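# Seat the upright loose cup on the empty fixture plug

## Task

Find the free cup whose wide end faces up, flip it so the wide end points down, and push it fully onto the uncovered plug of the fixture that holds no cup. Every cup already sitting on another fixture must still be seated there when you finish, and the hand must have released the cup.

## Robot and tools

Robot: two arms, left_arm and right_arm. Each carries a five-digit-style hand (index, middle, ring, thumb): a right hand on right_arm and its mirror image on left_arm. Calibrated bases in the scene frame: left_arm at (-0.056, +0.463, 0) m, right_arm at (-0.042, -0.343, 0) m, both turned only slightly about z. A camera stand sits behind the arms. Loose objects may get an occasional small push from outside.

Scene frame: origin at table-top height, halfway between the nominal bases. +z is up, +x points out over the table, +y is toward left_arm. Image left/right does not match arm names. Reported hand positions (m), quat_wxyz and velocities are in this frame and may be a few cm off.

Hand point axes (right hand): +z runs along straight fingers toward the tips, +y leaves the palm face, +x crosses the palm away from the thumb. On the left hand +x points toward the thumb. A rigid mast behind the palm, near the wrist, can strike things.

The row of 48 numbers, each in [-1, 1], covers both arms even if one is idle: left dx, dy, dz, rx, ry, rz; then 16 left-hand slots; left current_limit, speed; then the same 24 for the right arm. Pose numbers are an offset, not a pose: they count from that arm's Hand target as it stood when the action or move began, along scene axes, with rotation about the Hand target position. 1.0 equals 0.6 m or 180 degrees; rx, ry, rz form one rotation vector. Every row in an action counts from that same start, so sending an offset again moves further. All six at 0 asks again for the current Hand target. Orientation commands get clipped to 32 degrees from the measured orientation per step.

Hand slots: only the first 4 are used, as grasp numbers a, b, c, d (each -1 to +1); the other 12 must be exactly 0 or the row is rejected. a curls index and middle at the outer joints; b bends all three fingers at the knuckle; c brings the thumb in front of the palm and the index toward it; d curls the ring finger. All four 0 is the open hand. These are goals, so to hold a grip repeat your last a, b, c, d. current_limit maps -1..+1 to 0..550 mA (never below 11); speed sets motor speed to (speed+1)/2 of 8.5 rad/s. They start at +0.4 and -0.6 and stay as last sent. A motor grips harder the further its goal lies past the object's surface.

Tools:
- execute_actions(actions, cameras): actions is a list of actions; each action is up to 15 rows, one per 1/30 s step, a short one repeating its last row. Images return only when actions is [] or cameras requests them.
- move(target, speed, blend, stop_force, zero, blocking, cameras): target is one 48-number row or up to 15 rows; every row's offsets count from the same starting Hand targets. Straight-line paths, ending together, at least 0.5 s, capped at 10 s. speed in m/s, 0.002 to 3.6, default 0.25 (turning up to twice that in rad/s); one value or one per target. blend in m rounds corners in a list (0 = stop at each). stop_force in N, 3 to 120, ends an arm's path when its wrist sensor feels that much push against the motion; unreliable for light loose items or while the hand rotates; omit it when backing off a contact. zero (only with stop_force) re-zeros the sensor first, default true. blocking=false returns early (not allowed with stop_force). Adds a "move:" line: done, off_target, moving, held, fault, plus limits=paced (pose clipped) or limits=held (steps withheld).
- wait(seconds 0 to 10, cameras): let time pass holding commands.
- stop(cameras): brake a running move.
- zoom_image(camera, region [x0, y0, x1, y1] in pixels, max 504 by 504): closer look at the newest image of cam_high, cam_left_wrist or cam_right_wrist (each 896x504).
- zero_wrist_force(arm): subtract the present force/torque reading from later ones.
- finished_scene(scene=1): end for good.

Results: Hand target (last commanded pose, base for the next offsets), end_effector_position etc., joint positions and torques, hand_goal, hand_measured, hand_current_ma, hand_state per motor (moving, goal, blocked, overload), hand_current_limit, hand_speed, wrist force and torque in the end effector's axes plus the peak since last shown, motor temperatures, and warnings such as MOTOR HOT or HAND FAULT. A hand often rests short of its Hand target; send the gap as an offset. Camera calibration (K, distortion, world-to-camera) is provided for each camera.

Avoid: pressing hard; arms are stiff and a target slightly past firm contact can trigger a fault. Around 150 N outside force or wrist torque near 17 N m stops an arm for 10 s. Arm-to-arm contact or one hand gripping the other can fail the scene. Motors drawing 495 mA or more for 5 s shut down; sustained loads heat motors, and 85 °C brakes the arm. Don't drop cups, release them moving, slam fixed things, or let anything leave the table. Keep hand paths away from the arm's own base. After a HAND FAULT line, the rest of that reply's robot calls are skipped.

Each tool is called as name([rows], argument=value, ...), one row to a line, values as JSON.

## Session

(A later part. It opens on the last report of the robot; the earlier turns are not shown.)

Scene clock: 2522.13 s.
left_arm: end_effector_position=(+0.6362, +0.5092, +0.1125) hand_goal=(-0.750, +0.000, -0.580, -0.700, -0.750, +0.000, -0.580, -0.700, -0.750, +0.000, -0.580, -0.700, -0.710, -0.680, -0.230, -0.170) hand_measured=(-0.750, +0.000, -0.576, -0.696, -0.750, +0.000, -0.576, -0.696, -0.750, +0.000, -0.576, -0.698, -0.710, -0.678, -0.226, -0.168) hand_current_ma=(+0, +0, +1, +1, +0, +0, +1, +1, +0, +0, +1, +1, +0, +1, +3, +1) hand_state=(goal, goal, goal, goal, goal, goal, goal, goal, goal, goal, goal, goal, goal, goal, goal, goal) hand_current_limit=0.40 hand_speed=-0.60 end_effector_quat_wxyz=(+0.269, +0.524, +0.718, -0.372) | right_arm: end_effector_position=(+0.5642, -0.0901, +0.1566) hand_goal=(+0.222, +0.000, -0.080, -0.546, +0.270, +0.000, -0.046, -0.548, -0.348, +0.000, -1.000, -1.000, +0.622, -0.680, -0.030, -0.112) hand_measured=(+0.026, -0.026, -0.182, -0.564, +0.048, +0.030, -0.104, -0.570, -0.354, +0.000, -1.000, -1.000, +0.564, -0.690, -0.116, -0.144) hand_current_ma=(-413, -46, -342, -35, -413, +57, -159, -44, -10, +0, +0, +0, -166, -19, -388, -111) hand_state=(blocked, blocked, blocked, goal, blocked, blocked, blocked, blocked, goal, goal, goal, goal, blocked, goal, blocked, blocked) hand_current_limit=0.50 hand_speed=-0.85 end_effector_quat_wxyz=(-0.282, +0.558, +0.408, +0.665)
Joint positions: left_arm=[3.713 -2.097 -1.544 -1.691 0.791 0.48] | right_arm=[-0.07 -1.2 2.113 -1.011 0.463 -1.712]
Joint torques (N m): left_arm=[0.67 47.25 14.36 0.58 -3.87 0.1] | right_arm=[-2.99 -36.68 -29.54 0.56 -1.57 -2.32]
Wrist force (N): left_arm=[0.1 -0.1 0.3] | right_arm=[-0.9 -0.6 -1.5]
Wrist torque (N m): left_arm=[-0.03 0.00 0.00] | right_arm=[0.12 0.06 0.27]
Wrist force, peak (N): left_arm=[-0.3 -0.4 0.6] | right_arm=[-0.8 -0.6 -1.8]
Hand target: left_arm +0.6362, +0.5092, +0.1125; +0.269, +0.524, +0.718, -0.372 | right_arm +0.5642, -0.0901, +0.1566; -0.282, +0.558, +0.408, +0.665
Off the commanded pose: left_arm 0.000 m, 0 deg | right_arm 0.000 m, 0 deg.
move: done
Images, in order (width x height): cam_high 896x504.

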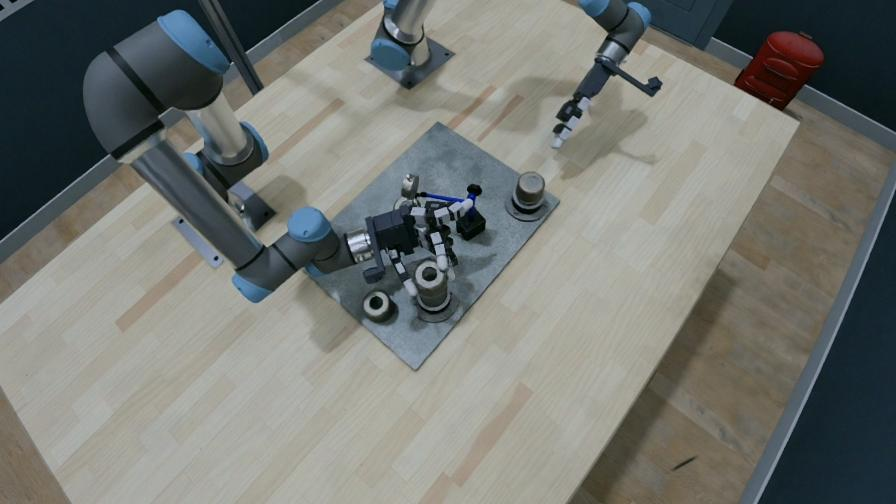

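move(target=[0,0,0,0,0,0,0,0,0,0,0,0,0,0,0,0,0,0,0,0,0,0,0.4,-0.6,0,0.001,-0.03,-0.0086,-0.0143,0,0.27,0.51,0.8,-0.3,0,0,0,0,0,0,0,0,0,0,0,0,0.5,-0.85], speed=0.04)

move(target=[0,0,0,0,0,0,0,0,0,0,0,0,0,0,0,0,0,0,0,0,0,0,0.4,-0.6,0,0,-0.067,0,0,0,0.27,0.51,0.8,-0.3,0,0,0,0,0,0,0,0,0,0,0,0,0.5,-0.85], speed=0.025, stop_force=8, cameras=["cam_high"])

zoom_image(camera="cam_high", region=[402, 256, 462, 316])

Scene clock: 2569.60 s.
left_arm: end_effector_position=(+0.6362, +0.5092, +0.1125) hand_goal=(-0.750, +0.000, -0.580, -0.700, -0.750, +0.000, -0.580, -0.700, -0.750, +0.000, -0.580, -0.700, -0.710, -0.680, -0.230, -0.170) hand_measured=(-0.750, +0.000, -0.576, -0.696, -0.750, +0.000, -0.576, -0.696, -0.750, +0.000, -0.576, -0.698, -0.710, -0.678, -0.226, -0.168) hand_current_ma=(+0, +0, +1, +1, +0, +0, +1, +1, +0, +0, +1, +1, +0, +1, +3, +1) hand_state=(goal, goal, goal, goal, goal, goal, goal, goal, goal, goal, goal, goal, goal, goal, goal, goal) hand_current_limit=0.40 hand_speed=-0.60 end_effector_quat_wxyz=(+0.269, +0.524, +0.718, -0.372) | right_arm: end_effector_position=(+0.5642, -0.0895, +0.1386) hand_goal=(+0.222, +0.000, -0.080, -0.546, +0.270, +0.000, -0.046, -0.548, -0.348, +0.000, -1.000, -1.000, +0.622, -0.680, -0.030, -0.112) hand_measured=(+0.026, -0.026, -0.182, -0.564, +0.048, +0.030, -0.104, -0.570, -0.354, +0.000, -1.000, -1.000, +0.564, -0.690, -0.116, -0.144) hand_current_ma=(-412, -46, -342, -35, -412, +57, -159, -44, -10, +0, +0, +0, -166, -19, -388, -111) hand_state=(blocked, blocked, blocked, goal, blocked, blocked, blocked, blocked, goal, goal, goal, goal, blocked, goal, blocked, blocked) hand_current_limit=0.50 hand_speed=-0.85 end_effector_quat_wxyz=(-0.265, +0.547, +0.423, +0.672)
Joint positions: left_arm=[3.713 -2.097 -1.544 -1.691 0.791 0.48] | right_arm=[-0.069 -1.149 2.123 -1.073 0.461 -1.765]
Joint torques (N m): left_arm=[-0.06 47.13 13.98 0.53 -3.86 0.14] | right_arm=[7.35 -25.24 -0.69 -4.42 -1.58 -2.25]
Wrist force (N): left_arm=[-0.2 0.0 0.2] | right_arm=[-0.6 -0.7 -1.4]
Wrist torque (N m): left_arm=[-0.01 0.03 -0.03] | right_arm=[0.11 0.01 0.35]
Wrist force, peak (N): left_arm=[-0.4 -0.5 0.3] | right_arm=[-0.9 -0.6 -1.8]
Hand target: left_arm +0.6362, +0.5092, +0.1125; +0.269, +0.524, +0.718, -0.372 | right_arm +0.5642, -0.0895, +0.1386; -0.265, +0.547, +0.423, +0.672
Off the commanded pose: left_arm 0.000 m, 0 deg | right_arm 0.000 m, 0 deg.
move: done

Scene clock: 2572.03 s.
left_arm: end_effector_position=(+0.6362, +0.5092, +0.1125) hand_goal=(-0.750, +0.000, -0.580, -0.700, -0.750, +0.000, -0.580, -0.700, -0.750, +0.000, -0.580, -0.700, -0.710, -0.680, -0.230, -0.170) hand_measured=(-0.750, +0.000, -0.576, -0.696, -0.750, +0.000, -0.576, -0.696, -0.750, +0.000, -0.576, -0.698, -0.710, -0.678, -0.226, -0.168) hand_current_ma=(+0, +0, +1, +1, +0, +0, +1, +1, +0, +0, +1, +1, +0, +1, +3, +1) hand_state=(goal, goal, goal, goal, goal, goal, goal, goal, goal, goal, goal, goal, goal, goal, goal, goal) hand_current_limit=0.40 hand_speed=-0.60 end_effector_quat_wxyz=(+0.269, +0.524, +0.718, -0.372) | right_arm: end_effector_position=(+0.5641, -0.0895, +0.1103) hand_goal=(+0.222, +0.000, -0.080, -0.546, +0.270, +0.000, -0.046, -0.548, -0.348, +0.000, -1.000, -1.000, +0.622, -0.680, -0.030, -0.112) hand_measured=(+0.026, -0.006, -0.182, -0.572, +0.050, +0.062, -0.100, -0.566, -0.354, -0.002, -1.000, -1.000, +0.578, -0.688, -0.116, -0.144) hand_current_ma=(-413, -6, -342, -54, -412, +148, -147, -36, -10, -1, +0, +0, -114, -16, -388, -111) hand_state=(blocked, goal, blocked, blocked, blocked, blocked, blocked, goal, goal, goal, goal, goal, blocked, goal, blocked, blocked) hand_current_limit=0.50 hand_speed=-0.85 end_effector_quat_wxyz=(-0.265, +0.547, +0.423, +0.672)
Joint positions: left_arm=[3.713 -2.097 -1.544 -1.691 0.791 0.48] | right_arm=[-0.069 -1.083 2.133 -1.149 0.461 -1.765]
Joint torques (N m): left_arm=[0.23 47.13 14.05 0.52 -3.61 0.12] | right_arm=[1.12 -37.92 -25.74 0.94 -1.53 1.06]
Wrist force (N): left_arm=[-0.1 -0.2 0.3] | right_arm=[2.0 -0.3 -0.2]
Wrist torque (N m): left_arm=[-0.05 0.01 -0.01] | right_arm=[0.15 -0.02 0.28]
Wrist force, peak (N): left_arm=[-0.4 -0.2 0.5] | right_arm=[6.7 5.2 1.5]
Hand target: left_arm +0.6362, +0.5092, +0.1125; +0.269, +0.524, +0.718, -0.372 | right_arm +0.5641, -0.0895, +0.1103; -0.265, +0.547, +0.423, +0.672 (not the last commanded pose)
Off the commanded pose: left_arm 0.000 m, 0 deg | right_arm 0.012 m, 0 deg.
move: contact (right_arm)
Images, in order (width x height): cam_high 896x504.

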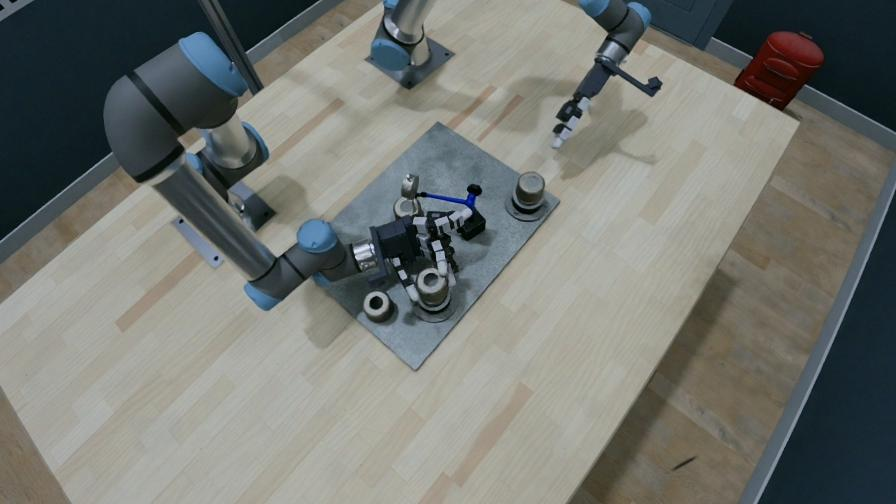

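Scaled by 8.400 from the camera's 896x504 image, which has a finer 1280x720 frame.

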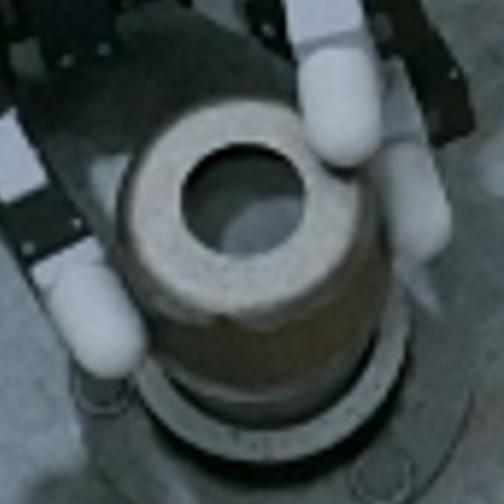

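move([
  [0,0,0,0,0,0,0,0,0,0,0,0,0,0,0,0,0,0,0,0,0,0,0.4,-0.6,0.0022,-0.0016,0.003,0,0,0,0.27,0.51,0.8,-0.3,0,0,0,0,0,0,0,0,0,0,0,0,0.5,-0.85],
  [0,0,0,0,0,0,0,0,0,0,0,0,0,0,0,0,0,0,0,0,0,0,0.4,-0.6,0.0025,-0.0018,-0.021,0,0,0,0.27,0.51,0.8,-0.3,0,0,0,0,0,0,0,0,0,0,0,0,0.5,-0.85],
], speed=0.02, stop_force=12, cameras=["cam_high"])

zoom_image(camera="cam_high", region=[402, 256, 462, 316])

Scene clock: 2598.20 s.
left_arm: end_effector_position=(+0.6362, +0.5092, +0.1125) hand_goal=(-0.750, +0.000, -0.580, -0.700, -0.750, +0.000, -0.580, -0.700, -0.750, +0.000, -0.580, -0.700, -0.710, -0.680, -0.230, -0.170) hand_measured=(-0.750, +0.000, -0.576, -0.696, -0.750, +0.000, -0.576, -0.696, -0.750, +0.000, -0.576, -0.698, -0.710, -0.678, -0.226, -0.168) hand_current_ma=(+0, +0, +1, +1, +0, +0, +1, +1, +0, +0, +1, +1, +0, +1, +3, +1) hand_state=(goal, goal, goal, goal, goal, goal, goal, goal, goal, goal, goal, goal, goal, goal, goal, goal) hand_current_limit=0.40 hand_speed=-0.60 end_effector_quat_wxyz=(+0.269, +0.524, +0.718, -0.372) | right_arm: end_effector_position=(+0.5656, -0.0905, +0.0977) hand_goal=(+0.222, +0.000, -0.080, -0.546, +0.270, +0.000, -0.046, -0.548, -0.348, +0.000, -1.000, -1.000, +0.622, -0.680, -0.030, -0.112) hand_measured=(+0.026, -0.012, -0.176, -0.572, +0.060, +0.040, -0.098, -0.566, -0.354, -0.002, -1.000, -1.000, +0.570, -0.688, -0.118, -0.146) hand_current_ma=(-412, -16, -311, -54, -412, +85, -141, -33, -9, -1, +0, +0, -145, -16, -394, -119) hand_state=(blocked, goal, blocked, blocked, blocked, blocked, blocked, goal, goal, goal, goal, goal, blocked, goal, blocked, blocked) hand_current_limit=0.50 hand_speed=-0.85 end_effector_quat_wxyz=(-0.265, +0.547, +0.423, +0.672)
Joint positions: left_arm=[3.713 -2.097 -1.544 -1.691 0.791 0.48] | right_arm=[-0.071 -1.05 2.132 -1.181 0.459 -1.765]
Joint torques (N m): left_arm=[0.23 46.99 13.62 0.46 -3.72 0.03] | right_arm=[-11.39 -24.48 1.69 -3.53 -1.64 0.83]
Wrist force (N): left_arm=[-0.2 0.1 0.4] | right_arm=[3.3 -1.1 -2.2]
Wrist torque (N m): left_arm=[-0.02 0.04 -0.03] | right_arm=[0.09 -0.01 0.17]
Wrist force, peak (N): left_arm=[-0.1 -0.6 0.6] | right_arm=[3.4 -1.0 -2.1]
Hand target: left_arm +0.6362, +0.5092, +0.1125; +0.269, +0.524, +0.718, -0.372 | right_arm +0.5656, -0.0905, +0.0977; -0.265, +0.547, +0.423, +0.672
Off the commanded pose: left_arm 0.000 m, 0 deg | right_arm 0.000 m, 0 deg.
move: done
Images, in order (width x height): cam_high 896x504.

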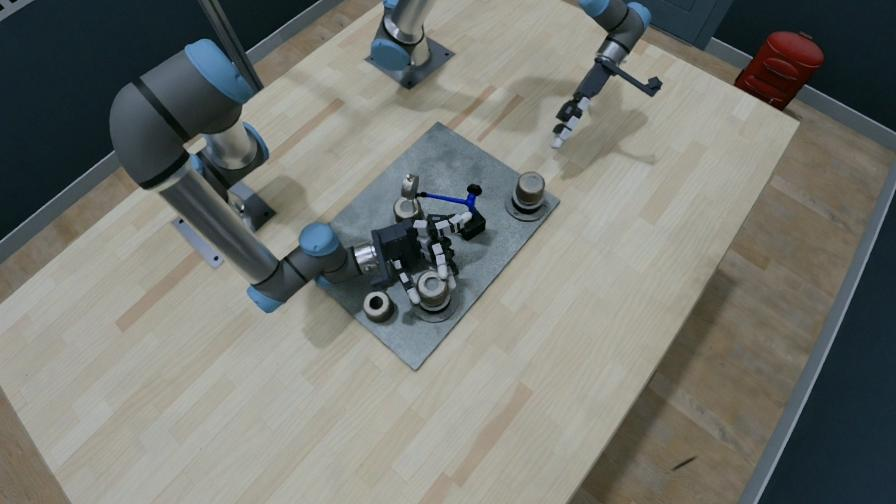

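Scaled by 8.400 from the camera's 896x504 image, which has a finer 1280x720 frame.

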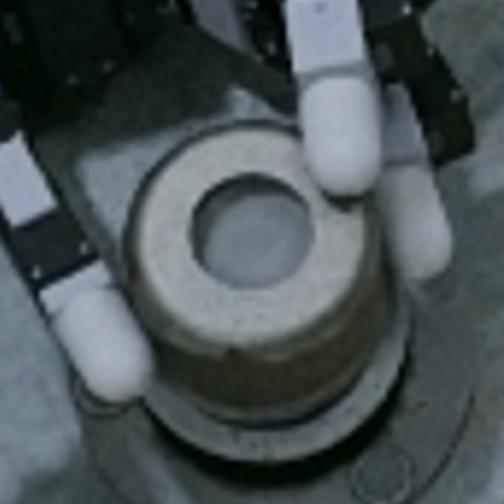

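zoom_image(camera="cam_high", region=[416, 286, 456, 316])

zoom_image(camera="cam_high", region=[500, 160, 560, 220])

Scaled by 12.600 from the camera's 896x504 image, which has a finer 1280x720 frame.

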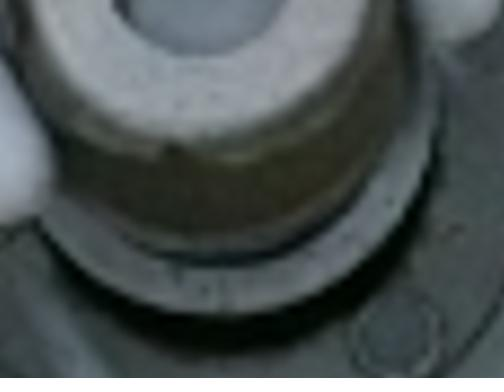

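Scaled by 8.400 from the camera's 896x504 image, which has a finer 1280x720 frame.

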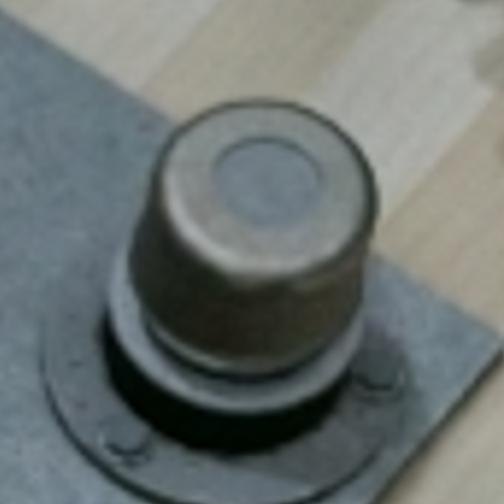

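move(target=[0,0,0,0,0,0,0,0,0,0,0,0,0,0,0,0,0,0,0,0,0,0,0.4,-0.6,0,0,-0.0167,0,0,0,0.27,0.51,0.8,-0.3,0,0,0,0,0,0,0,0,0,0,0,0,0.5,-0.85], speed=0.015, stop_force=10, cameras=["cam_high"])

zoom_image(camera="cam_high", region=[402, 256, 462, 316])

Scene clock: 2653.17 s.
left_arm: end_effector_position=(+0.6362, +0.5092, +0.1125) hand_goal=(-0.750, +0.000, -0.580, -0.700, -0.750, +0.000, -0.580, -0.700, -0.750, +0.000, -0.580, -0.700, -0.710, -0.680, -0.230, -0.170) hand_measured=(-0.750, +0.000, -0.576, -0.696, -0.750, +0.000, -0.576, -0.696, -0.750, +0.000, -0.576, -0.698, -0.710, -0.678, -0.226, -0.168) hand_current_ma=(+0, +0, +1, +1, +0, +0, +1, +1, +0, +0, +1, +1, +0, +1, +3, +1) hand_state=(goal, goal, goal, goal, goal, goal, goal, goal, goal, goal, goal, goal, goal, goal, goal, goal) hand_current_limit=0.40 hand_speed=-0.60 end_effector_quat_wxyz=(+0.269, +0.524, +0.718, -0.372) | right_arm: end_effector_position=(+0.5657, -0.0905, +0.0877) hand_goal=(+0.222, +0.000, -0.080, -0.546, +0.270, +0.000, -0.046, -0.548, -0.348, +0.000, -1.000, -1.000, +0.622, -0.680, -0.030, -0.112) hand_measured=(+0.026, +0.004, -0.176, -0.572, +0.062, +0.056, -0.098, -0.566, -0.354, -0.002, -1.000, -1.000, +0.572, -0.688, -0.118, -0.146) hand_current_ma=(-412, +3, -311, -54, -413, +129, -138, -32, -9, -1, +0, +0, -140, -16, -398, -121) hand_state=(blocked, goal, blocked, blocked, blocked, blocked, blocked, goal, goal, goal, goal, goal, blocked, goal, blocked, blocked) hand_current_limit=0.50 hand_speed=-0.85 end_effector_quat_wxyz=(-0.265, +0.547, +0.423, +0.672)
Joint positions: left_arm=[3.713 -2.097 -1.544 -1.691 0.791 0.48] | right_arm=[-0.071 -1.026 2.133 -1.207 0.459 -1.765]
Joint torques (N m): left_arm=[0.44 47.25 14.2 0.56 -3.8 0.02] | right_arm=[-8.55 -23.49 4.73 -2.19 -1.1 0.84]
Wrist force (N): left_arm=[-0.1 -0.4 0.5] | right_arm=[5.8 3.0 -0.9]
Wrist torque (N m): left_arm=[-0.10 0.01 -0.01] | right_arm=[0.23 -0.06 0.02]
Wrist force, peak (N): left_arm=[-0.1 -0.3 0.6] | right_arm=[6.1 3.0 -0.8]
Hand target: left_arm +0.6362, +0.5092, +0.1125; +0.269, +0.524, +0.718, -0.372 | right_arm +0.5656, -0.0905, +0.0877; -0.265, +0.547, +0.423, +0.672
Off the commanded pose: left_arm 0.000 m, 0 deg | right_arm 0.000 m, 0 deg.
move: done
Images, in order (width x height): cam_high 896x504.

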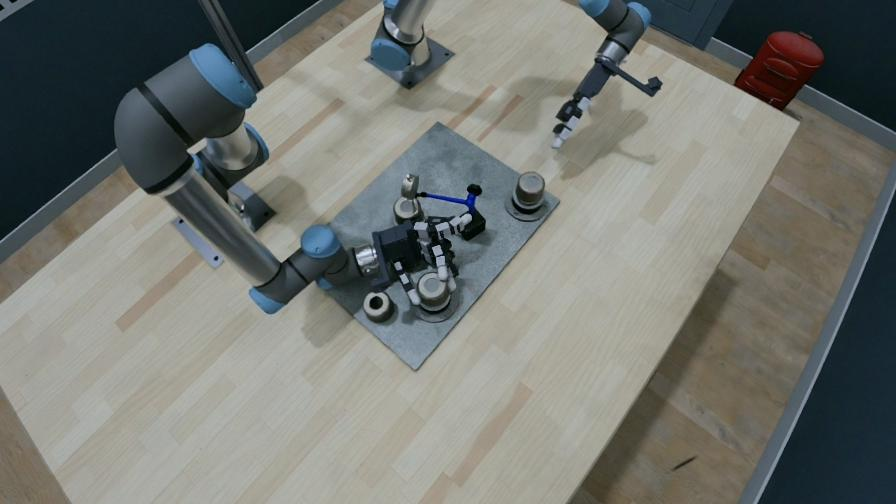

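Scaled by 8.400 from the camera's 896x504 image, which has a finer 1280x720 frame.

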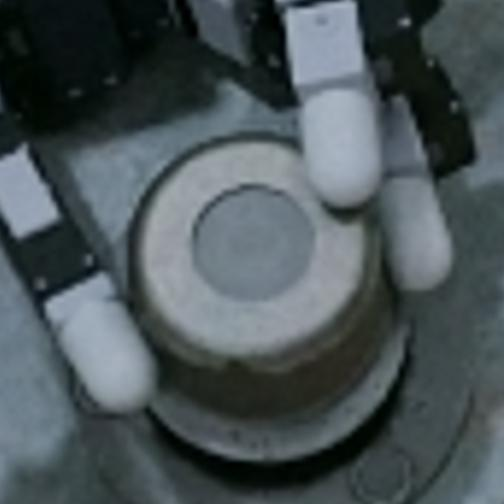

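zoom_image(camera="cam_high", region=[412, 276, 456, 316])

zoom_image(camera="cam_high", region=[508, 168, 552, 208])

Scaled by 11.455 from the camera's 896x504 image, which has a finer 1280x720 frame.

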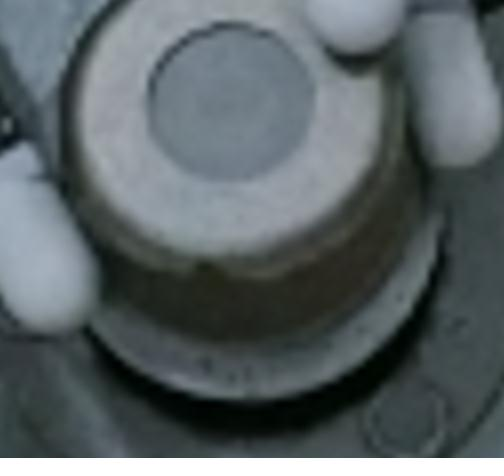

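Scaled by 11.455 from the camera's 896x504 image, which has a finer 1280x720 frame.

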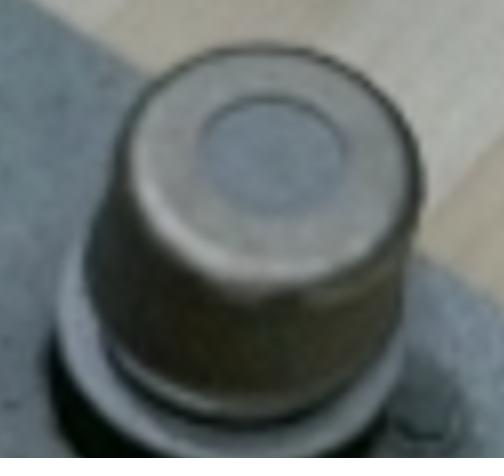

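move(target=[0,0,0,0,0,0,0,0,0,0,0,0,0,0,0,0,0,0,0,0,0,0,0.4,-0.6,0,0,-0.0083,0,0,0,0.27,0.51,0.8,-0.3,0,0,0,0,0,0,0,0,0,0,0,0,0.5,-0.85], speed=0.012, stop_force=8, cameras=["cam_high"])

zoom_image(camera="cam_high", region=[412, 276, 456, 316])

Scene clock: 2666.67 s.
left_arm: end_effector_position=(+0.6362, +0.5092, +0.1125) hand_goal=(-0.750, +0.000, -0.580, -0.700, -0.750, +0.000, -0.580, -0.700, -0.750, +0.000, -0.580, -0.700, -0.710, -0.680, -0.230, -0.170) hand_measured=(-0.750, +0.000, -0.576, -0.696, -0.750, +0.000, -0.576, -0.696, -0.750, +0.000, -0.576, -0.698, -0.710, -0.678, -0.226, -0.168) hand_current_ma=(+0, +0, +1, +1, +0, +0, +1, +1, +0, +0, +1, +1, +0, +1, +3, +1) hand_state=(goal, goal, goal, goal, goal, goal, goal, goal, goal, goal, goal, goal, goal, goal, goal, goal) hand_current_limit=0.40 hand_speed=-0.60 end_effector_quat_wxyz=(+0.269, +0.524, +0.718, -0.372) | right_arm: end_effector_position=(+0.5656, -0.0905, +0.0827) hand_goal=(+0.222, +0.000, -0.080, -0.546, +0.270, +0.000, -0.046, -0.548, -0.348, +0.000, -1.000, -1.000, +0.622, -0.680, -0.030, -0.112) hand_measured=(+0.026, +0.010, -0.176, -0.572, +0.062, +0.088, -0.098, -0.566, -0.354, -0.002, -1.000, -1.000, +0.584, -0.688, -0.118, -0.146) hand_current_ma=(-412, +14, -311, -54, -412, +234, -138, -33, -9, -1, +0, +0, -93, -14, -398, -121) hand_state=(blocked, goal, blocked, blocked, blocked, blocked, blocked, goal, goal, goal, goal, goal, blocked, goal, blocked, blocked) hand_current_limit=0.50 hand_speed=-0.85 end_effector_quat_wxyz=(-0.265, +0.547, +0.423, +0.672)
Joint positions: left_arm=[3.713 -2.097 -1.544 -1.691 0.791 0.48] | right_arm=[-0.071 -1.013 2.134 -1.219 0.459 -1.765]
Joint torques (N m): left_arm=[0.26 47.27 14.04 0.48 -3.83 0.01] | right_arm=[2.98 -21.58 7.39 -1.26 0.49 1.65]
Wrist force (N): left_arm=[0.1 -0.2 0.4] | right_arm=[8.2 5.1 0.2]
Wrist torque (N m): left_arm=[-0.06 -0.01 0.00] | right_arm=[0.40 -0.05 0.03]
Wrist force, peak (N): left_arm=[-0.3 -0.2 0.7] | right_arm=[8.5 5.2 0.5]
Hand target: left_arm +0.6362, +0.5092, +0.1125; +0.269, +0.524, +0.718, -0.372 | right_arm +0.5656, -0.0905, +0.0827; -0.265, +0.547, +0.423, +0.672
Off the commanded pose: left_arm 0.000 m, 0 deg | right_arm 0.000 m, 0 deg.
move: done
Images, in order (width x height): cam_high 896x504.

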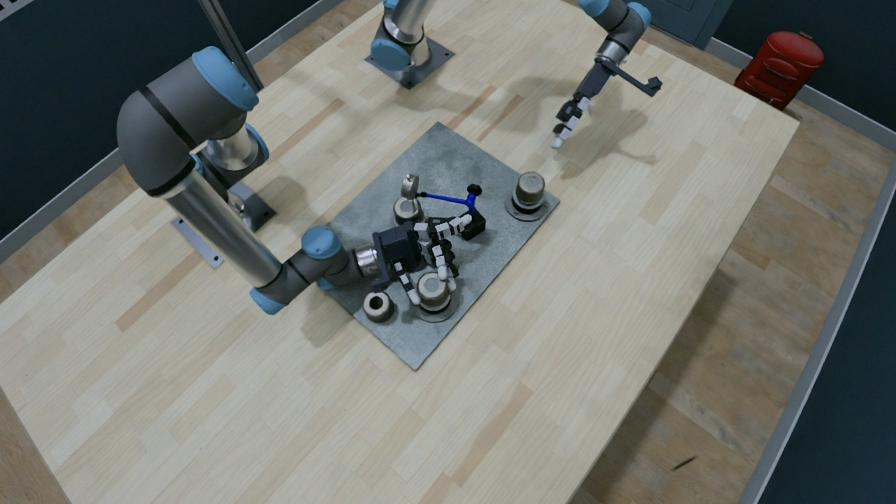

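Scaled by 11.455 from the camera's 896x504 image, which has a finer 1280x720 frame.

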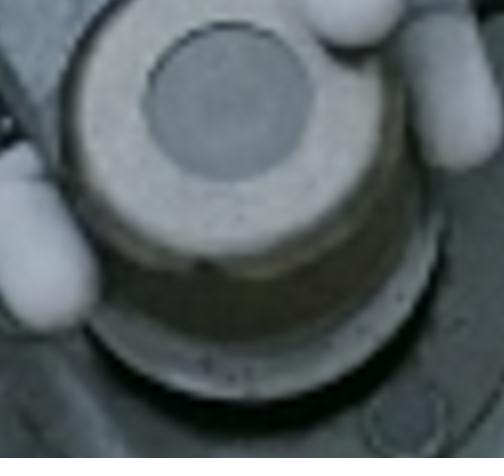

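move(target=[0,0,0,0,0,0,0,0,0,0,0,0,0,0,0,0,0,0,0,0,0,0,0.4,-0.6,0,0,0.006,0,0,0,0.27,0.51,0.8,-0.3,0,0,0,0,0,0,0,0,0,0,0,0,0.5,-0.85], speed=0.02)

move([
  [0,0,0,0,0,0,0,0,0,0,0,0,0,0,0,0,0,0,0,0,0,0,0.4,-0.6,0,0,0,0,0,0,0.26,0.40,0.8,-0.3,0,0,0,0,0,0,0,0,0,0,0,0,0.5,-0.9],
  [0,0,0,0,0,0,0,0,0,0,0,0,0,0,0,0,0,0,0,0,0,0,0.4,-0.6,0,0,0,0,0,0,0.22,0.32,0.8,-0.3,0,0,0,0,0,0,0,0,0,0,0,0,0.5,-0.85],
], speed=0.02, cameras=["cam_high"])

zoom_image(camera="cam_high", region=[402, 256, 462, 316])

Scene clock: 2693.57 s.
left_arm: end_effector_position=(+0.6362, +0.5092, +0.1125) hand_goal=(-0.750, +0.000, -0.580, -0.700, -0.750, +0.000, -0.580, -0.700, -0.750, +0.000, -0.580, -0.700, -0.710, -0.680, -0.230, -0.170) hand_measured=(-0.750, +0.000, -0.576, -0.696, -0.750, +0.000, -0.576, -0.696, -0.750, +0.000, -0.576, -0.698, -0.710, -0.678, -0.226, -0.168) hand_current_ma=(+0, +0, +1, +1, +0, +0, +1, +1, +0, +0, +1, +1, +0, +1, +3, +1) hand_state=(goal, goal, goal, goal, goal, goal, goal, goal, goal, goal, goal, goal, goal, goal, goal, goal) hand_current_limit=0.40 hand_speed=-0.60 end_effector_quat_wxyz=(+0.269, +0.524, +0.718, -0.372) | right_arm: end_effector_position=(+0.5656, -0.0905, +0.0862) hand_goal=(+0.222, +0.000, -0.080, -0.546, +0.270, +0.000, -0.046, -0.548, -0.348, +0.000, -1.000, -1.000, +0.622, -0.680, -0.030, -0.112) hand_measured=(+0.026, -0.018, -0.176, -0.572, +0.064, +0.060, -0.098, -0.566, -0.354, -0.002, -1.000, -1.000, +0.572, -0.688, -0.118, -0.146) hand_current_ma=(-412, -29, -311, -54, -413, +144, -138, -33, -9, -1, +0, +0, -137, -14, -398, -121) hand_state=(blocked, goal, blocked, blocked, blocked, blocked, blocked, goal, goal, goal, goal, goal, blocked, goal, blocked, blocked) hand_current_limit=0.50 hand_speed=-0.85 end_effector_quat_wxyz=(-0.265, +0.547, +0.423, +0.672)
Joint positions: left_arm=[3.713 -2.097 -1.544 -1.691 0.791 0.48] | right_arm=[-0.071 -1.022 2.134 -1.21 0.459 -1.765]
Joint torques (N m): left_arm=[0.23 46.86 13.45 0.56 -3.84 0.21] | right_arm=[3.52 -39.26 -26.72 1.04 1.69 -0.08]
Wrist force (N): left_arm=[-0.1 -0.1 0.4] | right_arm=[0.6 -0.9 -1.4]
Wrist torque (N m): left_arm=[-0.04 0.02 -0.01] | right_arm=[0.12 0.00 0.22]
Wrist force, peak (N): left_arm=[-0.4 -0.2 0.6] | right_arm=[8.8 4.9 0.1]
Hand target: left_arm +0.6362, +0.5092, +0.1125; +0.269, +0.524, +0.718, -0.372 | right_arm +0.5656, -0.0905, +0.0863; -0.265, +0.547, +0.423, +0.672
Off the commanded pose: left_arm 0.000 m, 0 deg | right_arm 0.000 m, 0 deg.
move: done

Scene clock: 2694.87 s.
left_arm: end_effector_position=(+0.6362, +0.5092, +0.1125) hand_goal=(-0.750, +0.000, -0.580, -0.700, -0.750, +0.000, -0.580, -0.700, -0.750, +0.000, -0.580, -0.700, -0.710, -0.680, -0.230, -0.170) hand_measured=(-0.750, +0.000, -0.576, -0.696, -0.750, +0.000, -0.576, -0.696, -0.750, +0.000, -0.576, -0.698, -0.710, -0.678, -0.226, -0.168) hand_current_ma=(+0, +0, +1, +1, +0, +0, +1, +1, +0, +0, +1, +1, +0, +1, +3, +1) hand_state=(goal, goal, goal, goal, goal, goal, goal, goal, goal, goal, goal, goal, goal, goal, goal, goal) hand_current_limit=0.40 hand_speed=-0.60 end_effector_quat_wxyz=(+0.269, +0.524, +0.718, -0.372) | right_arm: end_effector_position=(+0.5656, -0.0905, +0.0863) hand_goal=(-0.030, +0.000, -0.068, -0.556, -0.076, +0.000, -0.164, -0.622, -0.628, +0.000, -1.000, -1.000, +0.628, -0.680, -0.030, -0.082) hand_measured=(-0.042, -0.008, -0.092, -0.568, -0.074, -0.002, -0.162, -0.620, -0.628, -0.002, -1.000, -1.000, +0.572, -0.688, -0.118, -0.130) hand_current_ma=(-20, -10, -49, -19, +1, -1, +2, +2, +0, -1, +0, +0, -160, -14, -398, -183) hand_state=(goal, goal, blocked, goal, goal, goal, goal, goal, goal, goal, goal, goal, blocked, goal, blocked, blocked) hand_current_limit=0.50 hand_speed=-0.85 end_effector_quat_wxyz=(-0.265, +0.547, +0.423, +0.672)
Joint positions: left_arm=[3.713 -2.097 -1.544 -1.691 0.791 0.48] | right_arm=[-0.071 -1.022 2.134 -1.21 0.459 -1.765]
Joint torques (N m): left_arm=[-0.1 47.22 13.62 0.48 -3.76 -0.03] | right_arm=[3.06 -39.35 -25.48 0.25 1.58 -1]
Wrist force (N): left_arm=[-0.1 0.1 0.5] | right_arm=[0.7 -0.6 -5.0]
Wrist torque (N m): left_arm=[-0.03 0.03 -0.02] | right_arm=[-0.08 -0.07 0.21]
Wrist force, peak (N): left_arm=[-0.2 0.0 0.7] | right_arm=[0.7 -0.4 -5.3]
Hand target: left_arm +0.6362, +0.5092, +0.1125; +0.269, +0.524, +0.718, -0.372 | right_arm +0.5656, -0.0905, +0.0863; -0.265, +0.547, +0.423, +0.672
Off the commanded pose: left_arm 0.000 m, 0 deg | right_arm 0.000 m, 0 deg.
move: done
Images, in order (width x height): cam_high 896x504.

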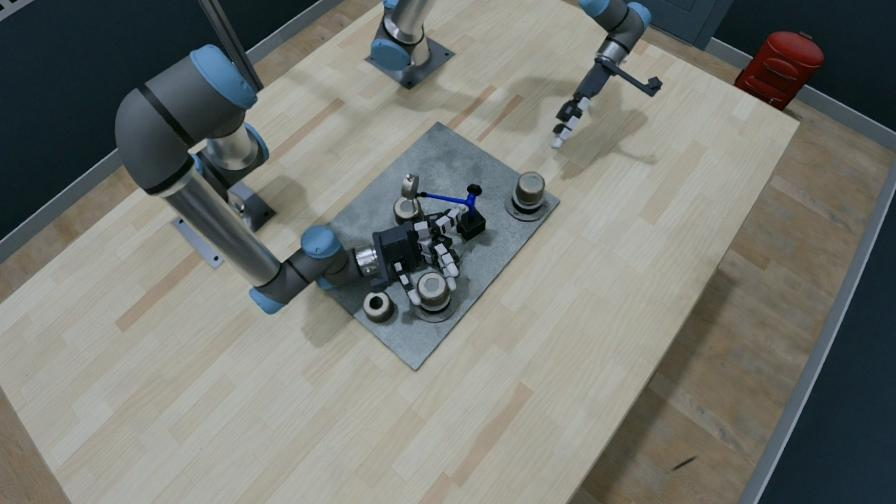

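Scaled by 8.400 from the camera's 896x504 image, which has a finer 1280x720 frame.

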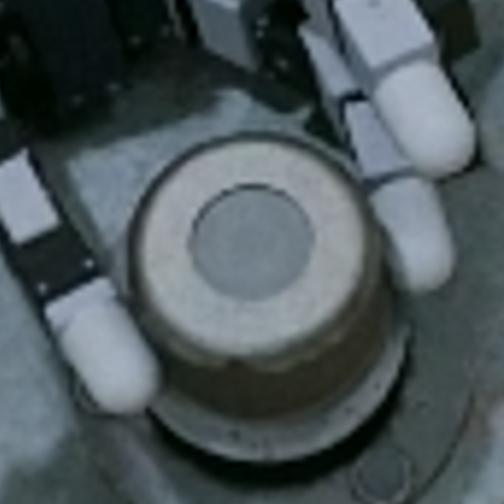

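move(target=[0,0,0,0,0,0,0,0,0,0,0,0,0,0,0,0,0,0,0,0,0,0,0.4,-0.6,0,0,0,0,0,0,0.1,0.15,0.8,0.3,0,0,0,0,0,0,0,0,0,0,0,0,0.5,-0.85], speed=0.02)

move(target=[0,0,0,0,0,0,0,0,0,0,0,0,0,0,0,0,0,0,0,0,0,0,0.4,-0.6,-0.0137,-0.0229,0,0,0,0,0.1,0.15,0.8,0.3,0,0,0,0,0,0,0,0,0,0,0,0,0.5,-0.85], speed=0.03, cameras=["cam_high"])

zoom_image(camera="cam_high", region=[392, 236, 482, 326])

Scene clock: 2748.43 s.
left_arm: end_effector_position=(+0.6362, +0.5092, +0.1125) hand_goal=(-0.750, +0.000, -0.580, -0.700, -0.750, +0.000, -0.580, -0.700, -0.750, +0.000, -0.580, -0.700, -0.710, -0.680, -0.230, -0.170) hand_measured=(-0.750, +0.000, -0.576, -0.696, -0.750, +0.000, -0.576, -0.696, -0.750, +0.000, -0.576, -0.698, -0.710, -0.678, -0.226, -0.168) hand_current_ma=(+0, +0, +1, +1, +0, +0, +1, +1, +0, +0, +1, +1, +0, +1, +3, +1) hand_state=(goal, goal, goal, goal, goal, goal, goal, goal, goal, goal, goal, goal, goal, goal, goal, goal) hand_current_limit=0.40 hand_speed=-0.60 end_effector_quat_wxyz=(+0.269, +0.524, +0.718, -0.372) | right_arm: end_effector_position=(+0.5657, -0.0905, +0.0863) hand_goal=(-0.308, +0.000, -0.066, -0.636, -0.522, +0.000, -0.390, -0.796, -0.600, +0.000, -0.100, -0.390, +0.640, -0.680, -0.030, -0.066) hand_measured=(-0.308, -0.008, -0.070, -0.634, -0.522, -0.002, -0.388, -0.794, -0.608, -0.002, -0.104, -0.392, +0.572, -0.688, -0.118, -0.118) hand_current_ma=(+0, -10, -4, +3, +0, -1, +2, +2, -13, -1, -4, -3, -206, -14, -398, -209) hand_state=(goal, goal, goal, goal, goal, goal, goal, goal, goal, goal, goal, goal, blocked, goal, blocked, blocked) hand_current_limit=0.50 hand_speed=-0.85 end_effector_quat_wxyz=(-0.265, +0.547, +0.423, +0.672)
Joint positions: left_arm=[3.713 -2.097 -1.544 -1.691 0.791 0.48] | right_arm=[-0.071 -1.022 2.134 -1.21 0.459 -1.765]
Joint torques (N m): left_arm=[0.23 47.19 13.46 0.43 -3.82 0.24] | right_arm=[1.52 -37.49 -24.11 -2.81 -2.1 -1.01]
Wrist force (N): left_arm=[-0.2 -0.1 0.4] | right_arm=[0.5 -0.1 -6.2]
Wrist torque (N m): left_arm=[-0.04 0.03 -0.02] | right_arm=[-0.05 -0.08 0.17]
Wrist force, peak (N): left_arm=[-0.1 -0.2 0.7] | right_arm=[0.9 -0.4 -6.4]
Hand target: left_arm +0.6362, +0.5092, +0.1125; +0.269, +0.524, +0.718, -0.372 | right_arm +0.5656, -0.0905, +0.0863; -0.265, +0.547, +0.423, +0.672
Off the commanded pose: left_arm 0.000 m, 0 deg | right_arm 0.000 m, 0 deg.
move: done

Scene clock: 2749.33 s.
left_arm: end_effector_position=(+0.6362, +0.5092, +0.1125) hand_goal=(-0.750, +0.000, -0.580, -0.700, -0.750, +0.000, -0.580, -0.700, -0.750, +0.000, -0.580, -0.700, -0.710, -0.680, -0.230, -0.170) hand_measured=(-0.750, +0.000, -0.576, -0.696, -0.750, +0.000, -0.576, -0.696, -0.750, +0.000, -0.576, -0.698, -0.710, -0.678, -0.226, -0.168) hand_current_ma=(+0, +0, +1, +1, +0, +0, +1, +1, +0, +0, +1, +1, +0, +1, +3, +1) hand_state=(goal, goal, goal, goal, goal, goal, goal, goal, goal, goal, goal, goal, goal, goal, goal, goal) hand_current_limit=0.40 hand_speed=-0.60 end_effector_quat_wxyz=(+0.269, +0.524, +0.718, -0.372) | right_arm: end_effector_position=(+0.5575, -0.1042, +0.0863) hand_goal=(-0.308, +0.000, -0.066, -0.636, -0.522, +0.000, -0.390, -0.796, -0.600, +0.000, -0.100, -0.390, +0.640, -0.680, -0.030, -0.066) hand_measured=(-0.308, -0.008, -0.070, -0.634, -0.522, -0.002, -0.388, -0.794, -0.608, -0.002, -0.104, -0.392, +0.608, -0.688, -0.048, -0.076) hand_current_ma=(+0, -10, -4, +3, +0, -1, +2, +2, -12, -1, -4, -3, -76, -14, -48, -21) hand_state=(goal, goal, goal, goal, goal, goal, goal, goal, goal, goal, goal, goal, blocked, goal, goal, goal) hand_current_limit=0.50 hand_speed=-0.85 end_effector_quat_wxyz=(-0.265, +0.547, +0.423, +0.672)
Joint positions: left_arm=[3.713 -2.097 -1.544 -1.691 0.791 0.48] | right_arm=[-0.107 -1.037 2.168 -1.238 0.423 -1.756]
Joint torques (N m): left_arm=[0.59 47.3 13.05 0.38 -3.72 -0.01] | right_arm=[-12 -38.49 3.49 -3.72 -1.96 1.29]
Wrist force (N): left_arm=[-0.2 -0.3 0.3] | right_arm=[1.7 0.3 -2.0]
Wrist torque (N m): left_arm=[-0.07 0.03 -0.02] | right_arm=[0.17 -0.12 0.17]
Wrist force, peak (N): left_arm=[0.2 0.0 0.7] | right_arm=[0.4 -0.5 -6.2]
Hand target: left_arm +0.6362, +0.5092, +0.1125; +0.269, +0.524, +0.718, -0.372 | right_arm +0.5574, -0.1043, +0.0863; -0.265, +0.547, +0.423, +0.672
Off the commanded pose: left_arm 0.000 m, 0 deg | right_arm 0.000 m, 0 deg.
move: done
Images, in order (width x height): cam_high 896x504.

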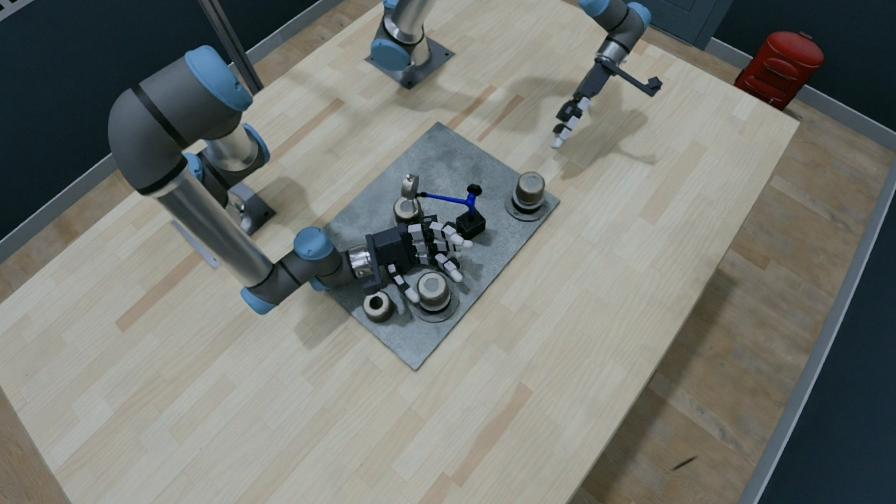

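Scaled by 5.600 from the camera's 896x504 image, which has a finer 1280x720 frame.

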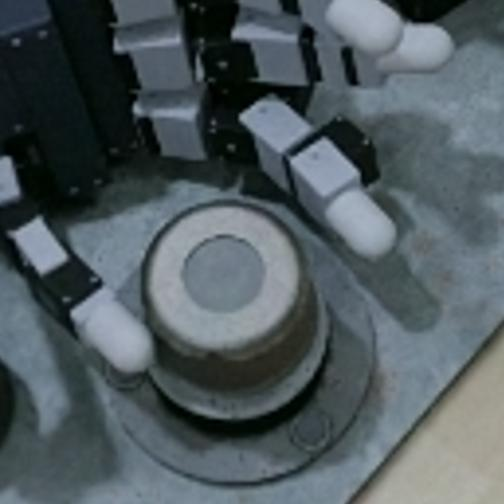

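move([
  [0,0,0,0,0,0,0,0,0,0,0,0,0,0,0,0,0,0,0,0,0,0,0.4,-0.6,-0.0043,-0.0071,0.004,0,0,0,0.1,0.15,0.8,0.3,0,0,0,0,0,0,0,0,0,0,0,0,0.5,-0.85],
  [0,0,0,0,0,0,0,0,0,0,0,0,0,0,0,0,0,0,0,0,0,0,0.4,-0.6,-0.0043,-0.0071,0.2,0,0,0,0.1,0.15,0.8,0.3,0,0,0,0,0,0,0,0,0,0,0,0,0.5,-0.85],
], speed=[0.04, 0.12], blend=0.003, cameras=["cam_high", "cam_right_wrist"])

zoom_image(camera="cam_high", region=[402, 256, 462, 316])

zoom_image(camera="cam_high", region=[360, 160, 500, 240])

Scene clock: 2764.47 s.
left_arm: end_effector_position=(+0.6362, +0.5092, +0.1125) hand_goal=(-0.750, +0.000, -0.580, -0.700, -0.750, +0.000, -0.580, -0.700, -0.750, +0.000, -0.580, -0.700, -0.710, -0.680, -0.230, -0.170) hand_measured=(-0.750, +0.000, -0.576, -0.696, -0.750, +0.000, -0.576, -0.696, -0.750, +0.000, -0.576, -0.698, -0.710, -0.678, -0.226, -0.168) hand_current_ma=(+0, +0, +1, +1, +0, +0, +1, +1, +0, +0, +1, +1, +0, +1, +3, +1) hand_state=(goal, goal, goal, goal, goal, goal, goal, goal, goal, goal, goal, goal, goal, goal, goal, goal) hand_current_limit=0.40 hand_speed=-0.60 end_effector_quat_wxyz=(+0.269, +0.524, +0.718, -0.372) | right_arm: end_effector_position=(+0.5548, -0.1085, +0.2063) hand_goal=(-0.308, +0.000, -0.066, -0.636, -0.522, +0.000, -0.390, -0.796, -0.600, +0.000, -0.100, -0.390, +0.640, -0.680, -0.030, -0.066) hand_measured=(-0.308, -0.008, -0.070, -0.634, -0.522, -0.002, -0.388, -0.794, -0.608, -0.002, -0.104, -0.392, +0.618, -0.686, -0.032, -0.068) hand_current_ma=(+0, -10, -4, +3, +0, -1, +2, +2, -12, -1, -4, -3, -46, -10, -3, -2) hand_state=(goal, goal, goal, goal, goal, goal, goal, goal, goal, goal, goal, goal, blocked, goal, goal, goal) hand_current_limit=0.50 hand_speed=-0.85 end_effector_quat_wxyz=(-0.265, +0.547, +0.423, +0.672)
Joint positions: left_arm=[3.713 -2.097 -1.544 -1.691 0.791 0.48] | right_arm=[-0.119 -1.32 2.118 -0.908 0.411 -1.753]
Joint torques (N m): left_arm=[0.18 47.39 13.89 0.46 -3.84 0.1] | right_arm=[-10.8 -31.4 -29.57 1.2 -1.84 -1.03]
Wrist force (N): left_arm=[0.2 -0.1 0.6] | right_arm=[1.6 0.0 -1.2]
Wrist torque (N m): left_arm=[-0.07 -0.02 0.01] | right_arm=[0.15 -0.10 0.15]
Wrist force, peak (N): left_arm=[-0.2 -0.5 0.5] | right_arm=[1.6 0.6 -2.5]
Hand target: left_arm +0.6362, +0.5092, +0.1125; +0.269, +0.524, +0.718, -0.372 | right_arm +0.5548, -0.1085, +0.2063; -0.265, +0.547, +0.423, +0.672
Off the commanded pose: left_arm 0.000 m, 0 deg | right_arm 0.000 m, 0 deg.
move: done; blend cut to 0.0028 m at target 1
camera_calibration:
cam_right_wrist: T_world_to_cam=[[0.742852, -0.358656, -0.565276, -0.298814], [-0.668726, -0.436963, -0.601555, 0.393505], [-0.0312533, 0.824881, -0.564442, 0.343066], [0, 0, 0, 1]] pos_world=[0.495843, -0.218213, 0.261444]
Images, in order (width x height): cam_high 896x504, cam_right_wrist 896x504.

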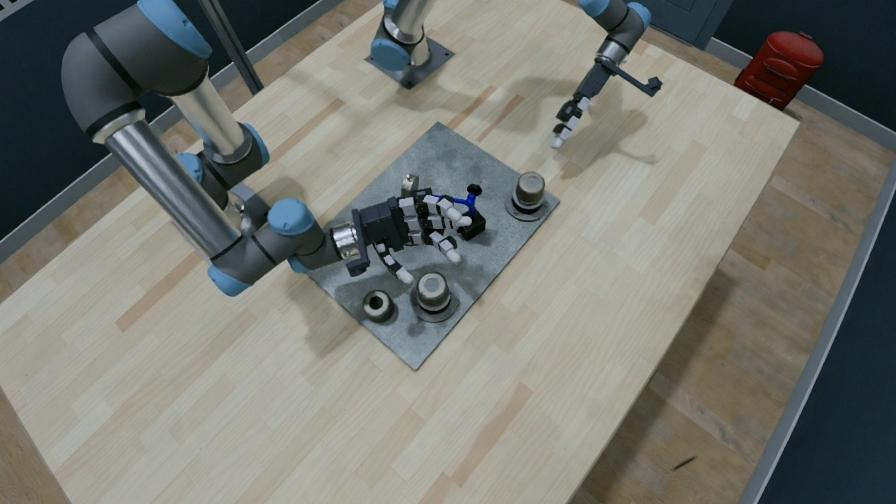

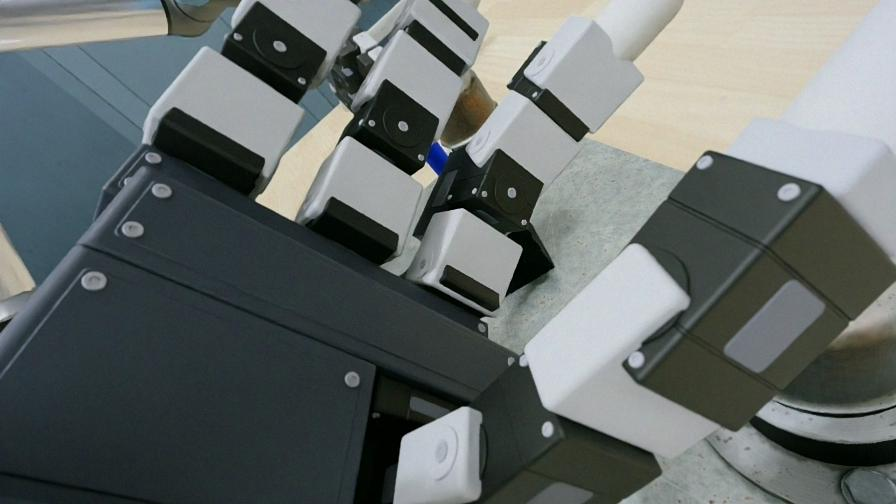

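Scaled by 8.400 from the camera's 896x504 image, which has a finer 1280x720 frame.

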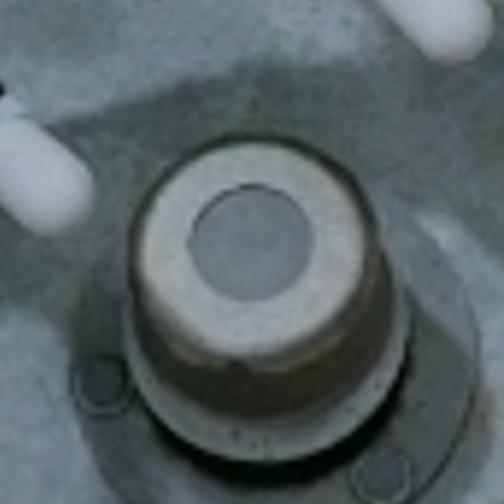

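Scaled by 3.600 from the camera's 896x504 image, which has a finer 1280x720 frame.

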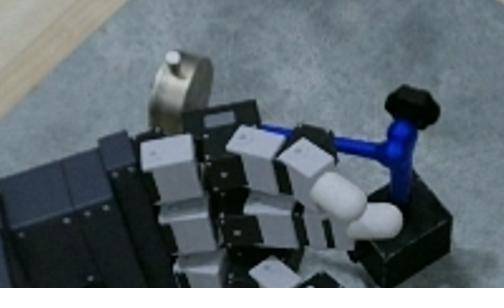

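zoom_image(camera="cam_right_wrist", region=[716, 290, 896, 470])

Scaled by 2.800 from the camera's 896x504 image, which has a finer 1280x720 frame.

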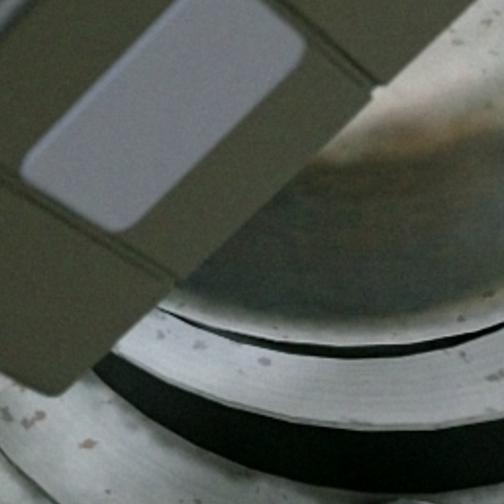

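move([
  [0,0,0,0,0,0,0,0,0,0,0,0,0,0,0,0,0,0,0,0,0,0,0.4,-0.6,0,0,0.058,0.02,0.033,0,0,0,0.8,0.3,0,0,0,0,0,0,0,0,0,0,0,0,0.5,-0.6],
  [0,0,0,0,0,0,0,0,0,0,0,0,0,0,0,0,0,0,0,0,0,0,0.4,-0.6,0.1695,-0.1147,0.04,0.0458,0.0762,0,0,0,0.8,0.3,0,0,0,0,0,0,0,0,0,0,0,0,0.5,-0.6],
], speed=0.12, blend=0.01, cameras=["cam_high", "cam_right_wrist"])

zoom_image(camera="cam_high", region=[360, 210, 500, 340])

Scene clock: 2826.07 s.
left_arm: end_effector_position=(+0.6362, +0.5092, +0.1125) hand_goal=(-0.750, +0.000, -0.580, -0.700, -0.750, +0.000, -0.580, -0.700, -0.750, +0.000, -0.580, -0.700, -0.710, -0.680, -0.230, -0.170) hand_measured=(-0.750, +0.000, -0.576, -0.696, -0.750, +0.000, -0.576, -0.696, -0.750, +0.000, -0.576, -0.698, -0.710, -0.678, -0.226, -0.168) hand_current_ma=(+0, +0, +1, +1, +0, +0, +1, +1, +0, +0, +1, +1, +0, +1, +3, +1) hand_state=(goal, goal, goal, goal, goal, goal, goal, goal, goal, goal, goal, goal, goal, goal, goal, goal) hand_current_limit=0.40 hand_speed=-0.60 end_effector_quat_wxyz=(+0.269, +0.524, +0.718, -0.372) | right_arm: end_effector_position=(+0.6565, -0.1773, +0.2303) hand_goal=(-0.500, +0.000, -0.110, -0.700, -0.810, +0.000, -0.580, -0.940, -0.816, +0.000, -0.100, -0.370, +0.650, -0.680, -0.030, -0.050) hand_measured=(-0.500, -0.008, -0.108, -0.698, -0.810, -0.002, -0.578, -0.938, -0.816, -0.002, -0.102, -0.372, +0.628, -0.686, -0.032, -0.052) hand_current_ma=(+0, -10, +2, +3, +0, -1, +1, +2, +0, -1, -2, -3, -47, -10, -2, -2) hand_state=(goal, goal, goal, goal, goal, goal, goal, goal, goal, goal, goal, goal, blocked, goal, goal, goal) hand_current_limit=0.50 hand_speed=-0.60 end_effector_quat_wxyz=(-0.352, +0.603, +0.339, +0.631)
Joint positions: left_arm=[3.713 -2.097 -1.544 -1.691 0.791 0.48] | right_arm=[-0.231 -1.213 1.806 -0.733 0.312 -1.44]
Joint torques (N m): left_arm=[-0.11 47.6 13.43 0.53 -3.83 0.16] | right_arm=[-10.86 -25.89 -31.58 1.2 -1.63 1.37]
Wrist force (N): left_arm=[-0.1 -0.3 0.4] | right_arm=[1.5 -0.1 -1.6]
Wrist torque (N m): left_arm=[-0.07 0.02 -0.01] | right_arm=[0.18 -0.07 0.12]
Wrist force, peak (N): left_arm=[-0.2 -0.2 0.8] | right_arm=[2.4 -0.7 -1.4]
Hand target: left_arm +0.6362, +0.5092, +0.1125; +0.269, +0.524, +0.718, -0.372 | right_arm +0.6565, -0.1774, +0.2303; -0.352, +0.603, +0.339, +0.631
Off the commanded pose: left_arm 0.000 m, 0 deg | right_arm 0.000 m, 0 deg.
move: done
camera_calibration:
cam_right_wrist: T_world_to_cam=[[0.58206, -0.262064, -0.769759, -0.215679], [-0.799268, -0.358535, -0.48231, 0.518029], [-0.14959, 0.895977, -0.418148, 0.473052], [0, 0, 0, 1]] pos_world=[0.610346, -0.294634, 0.281635]
Images, in order (width x height): cam_high 896x504, cam_right_wrist 896x504.

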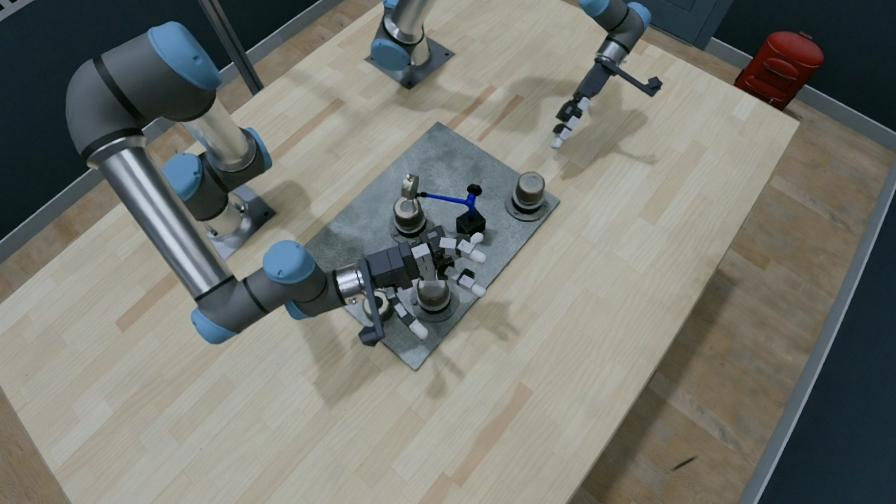

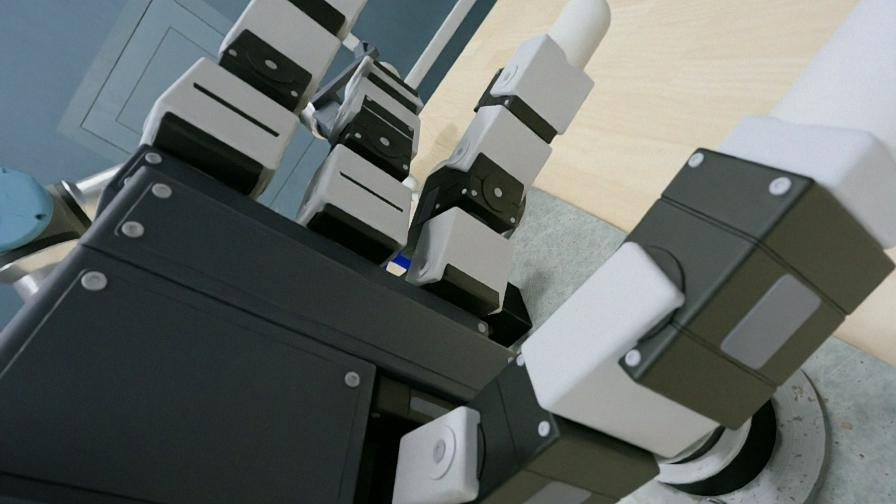

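Scaled by 3.600 from the camera's 896x504 image, which has a finer 1280x720 frame.

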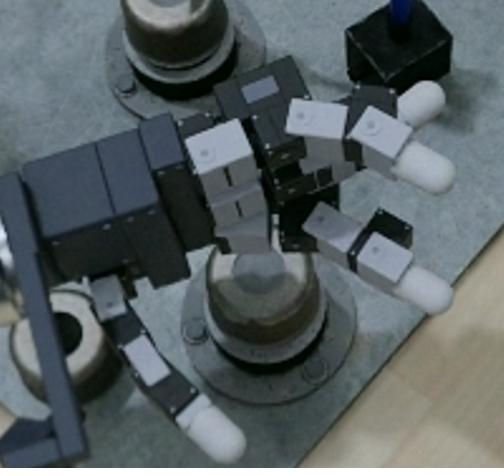

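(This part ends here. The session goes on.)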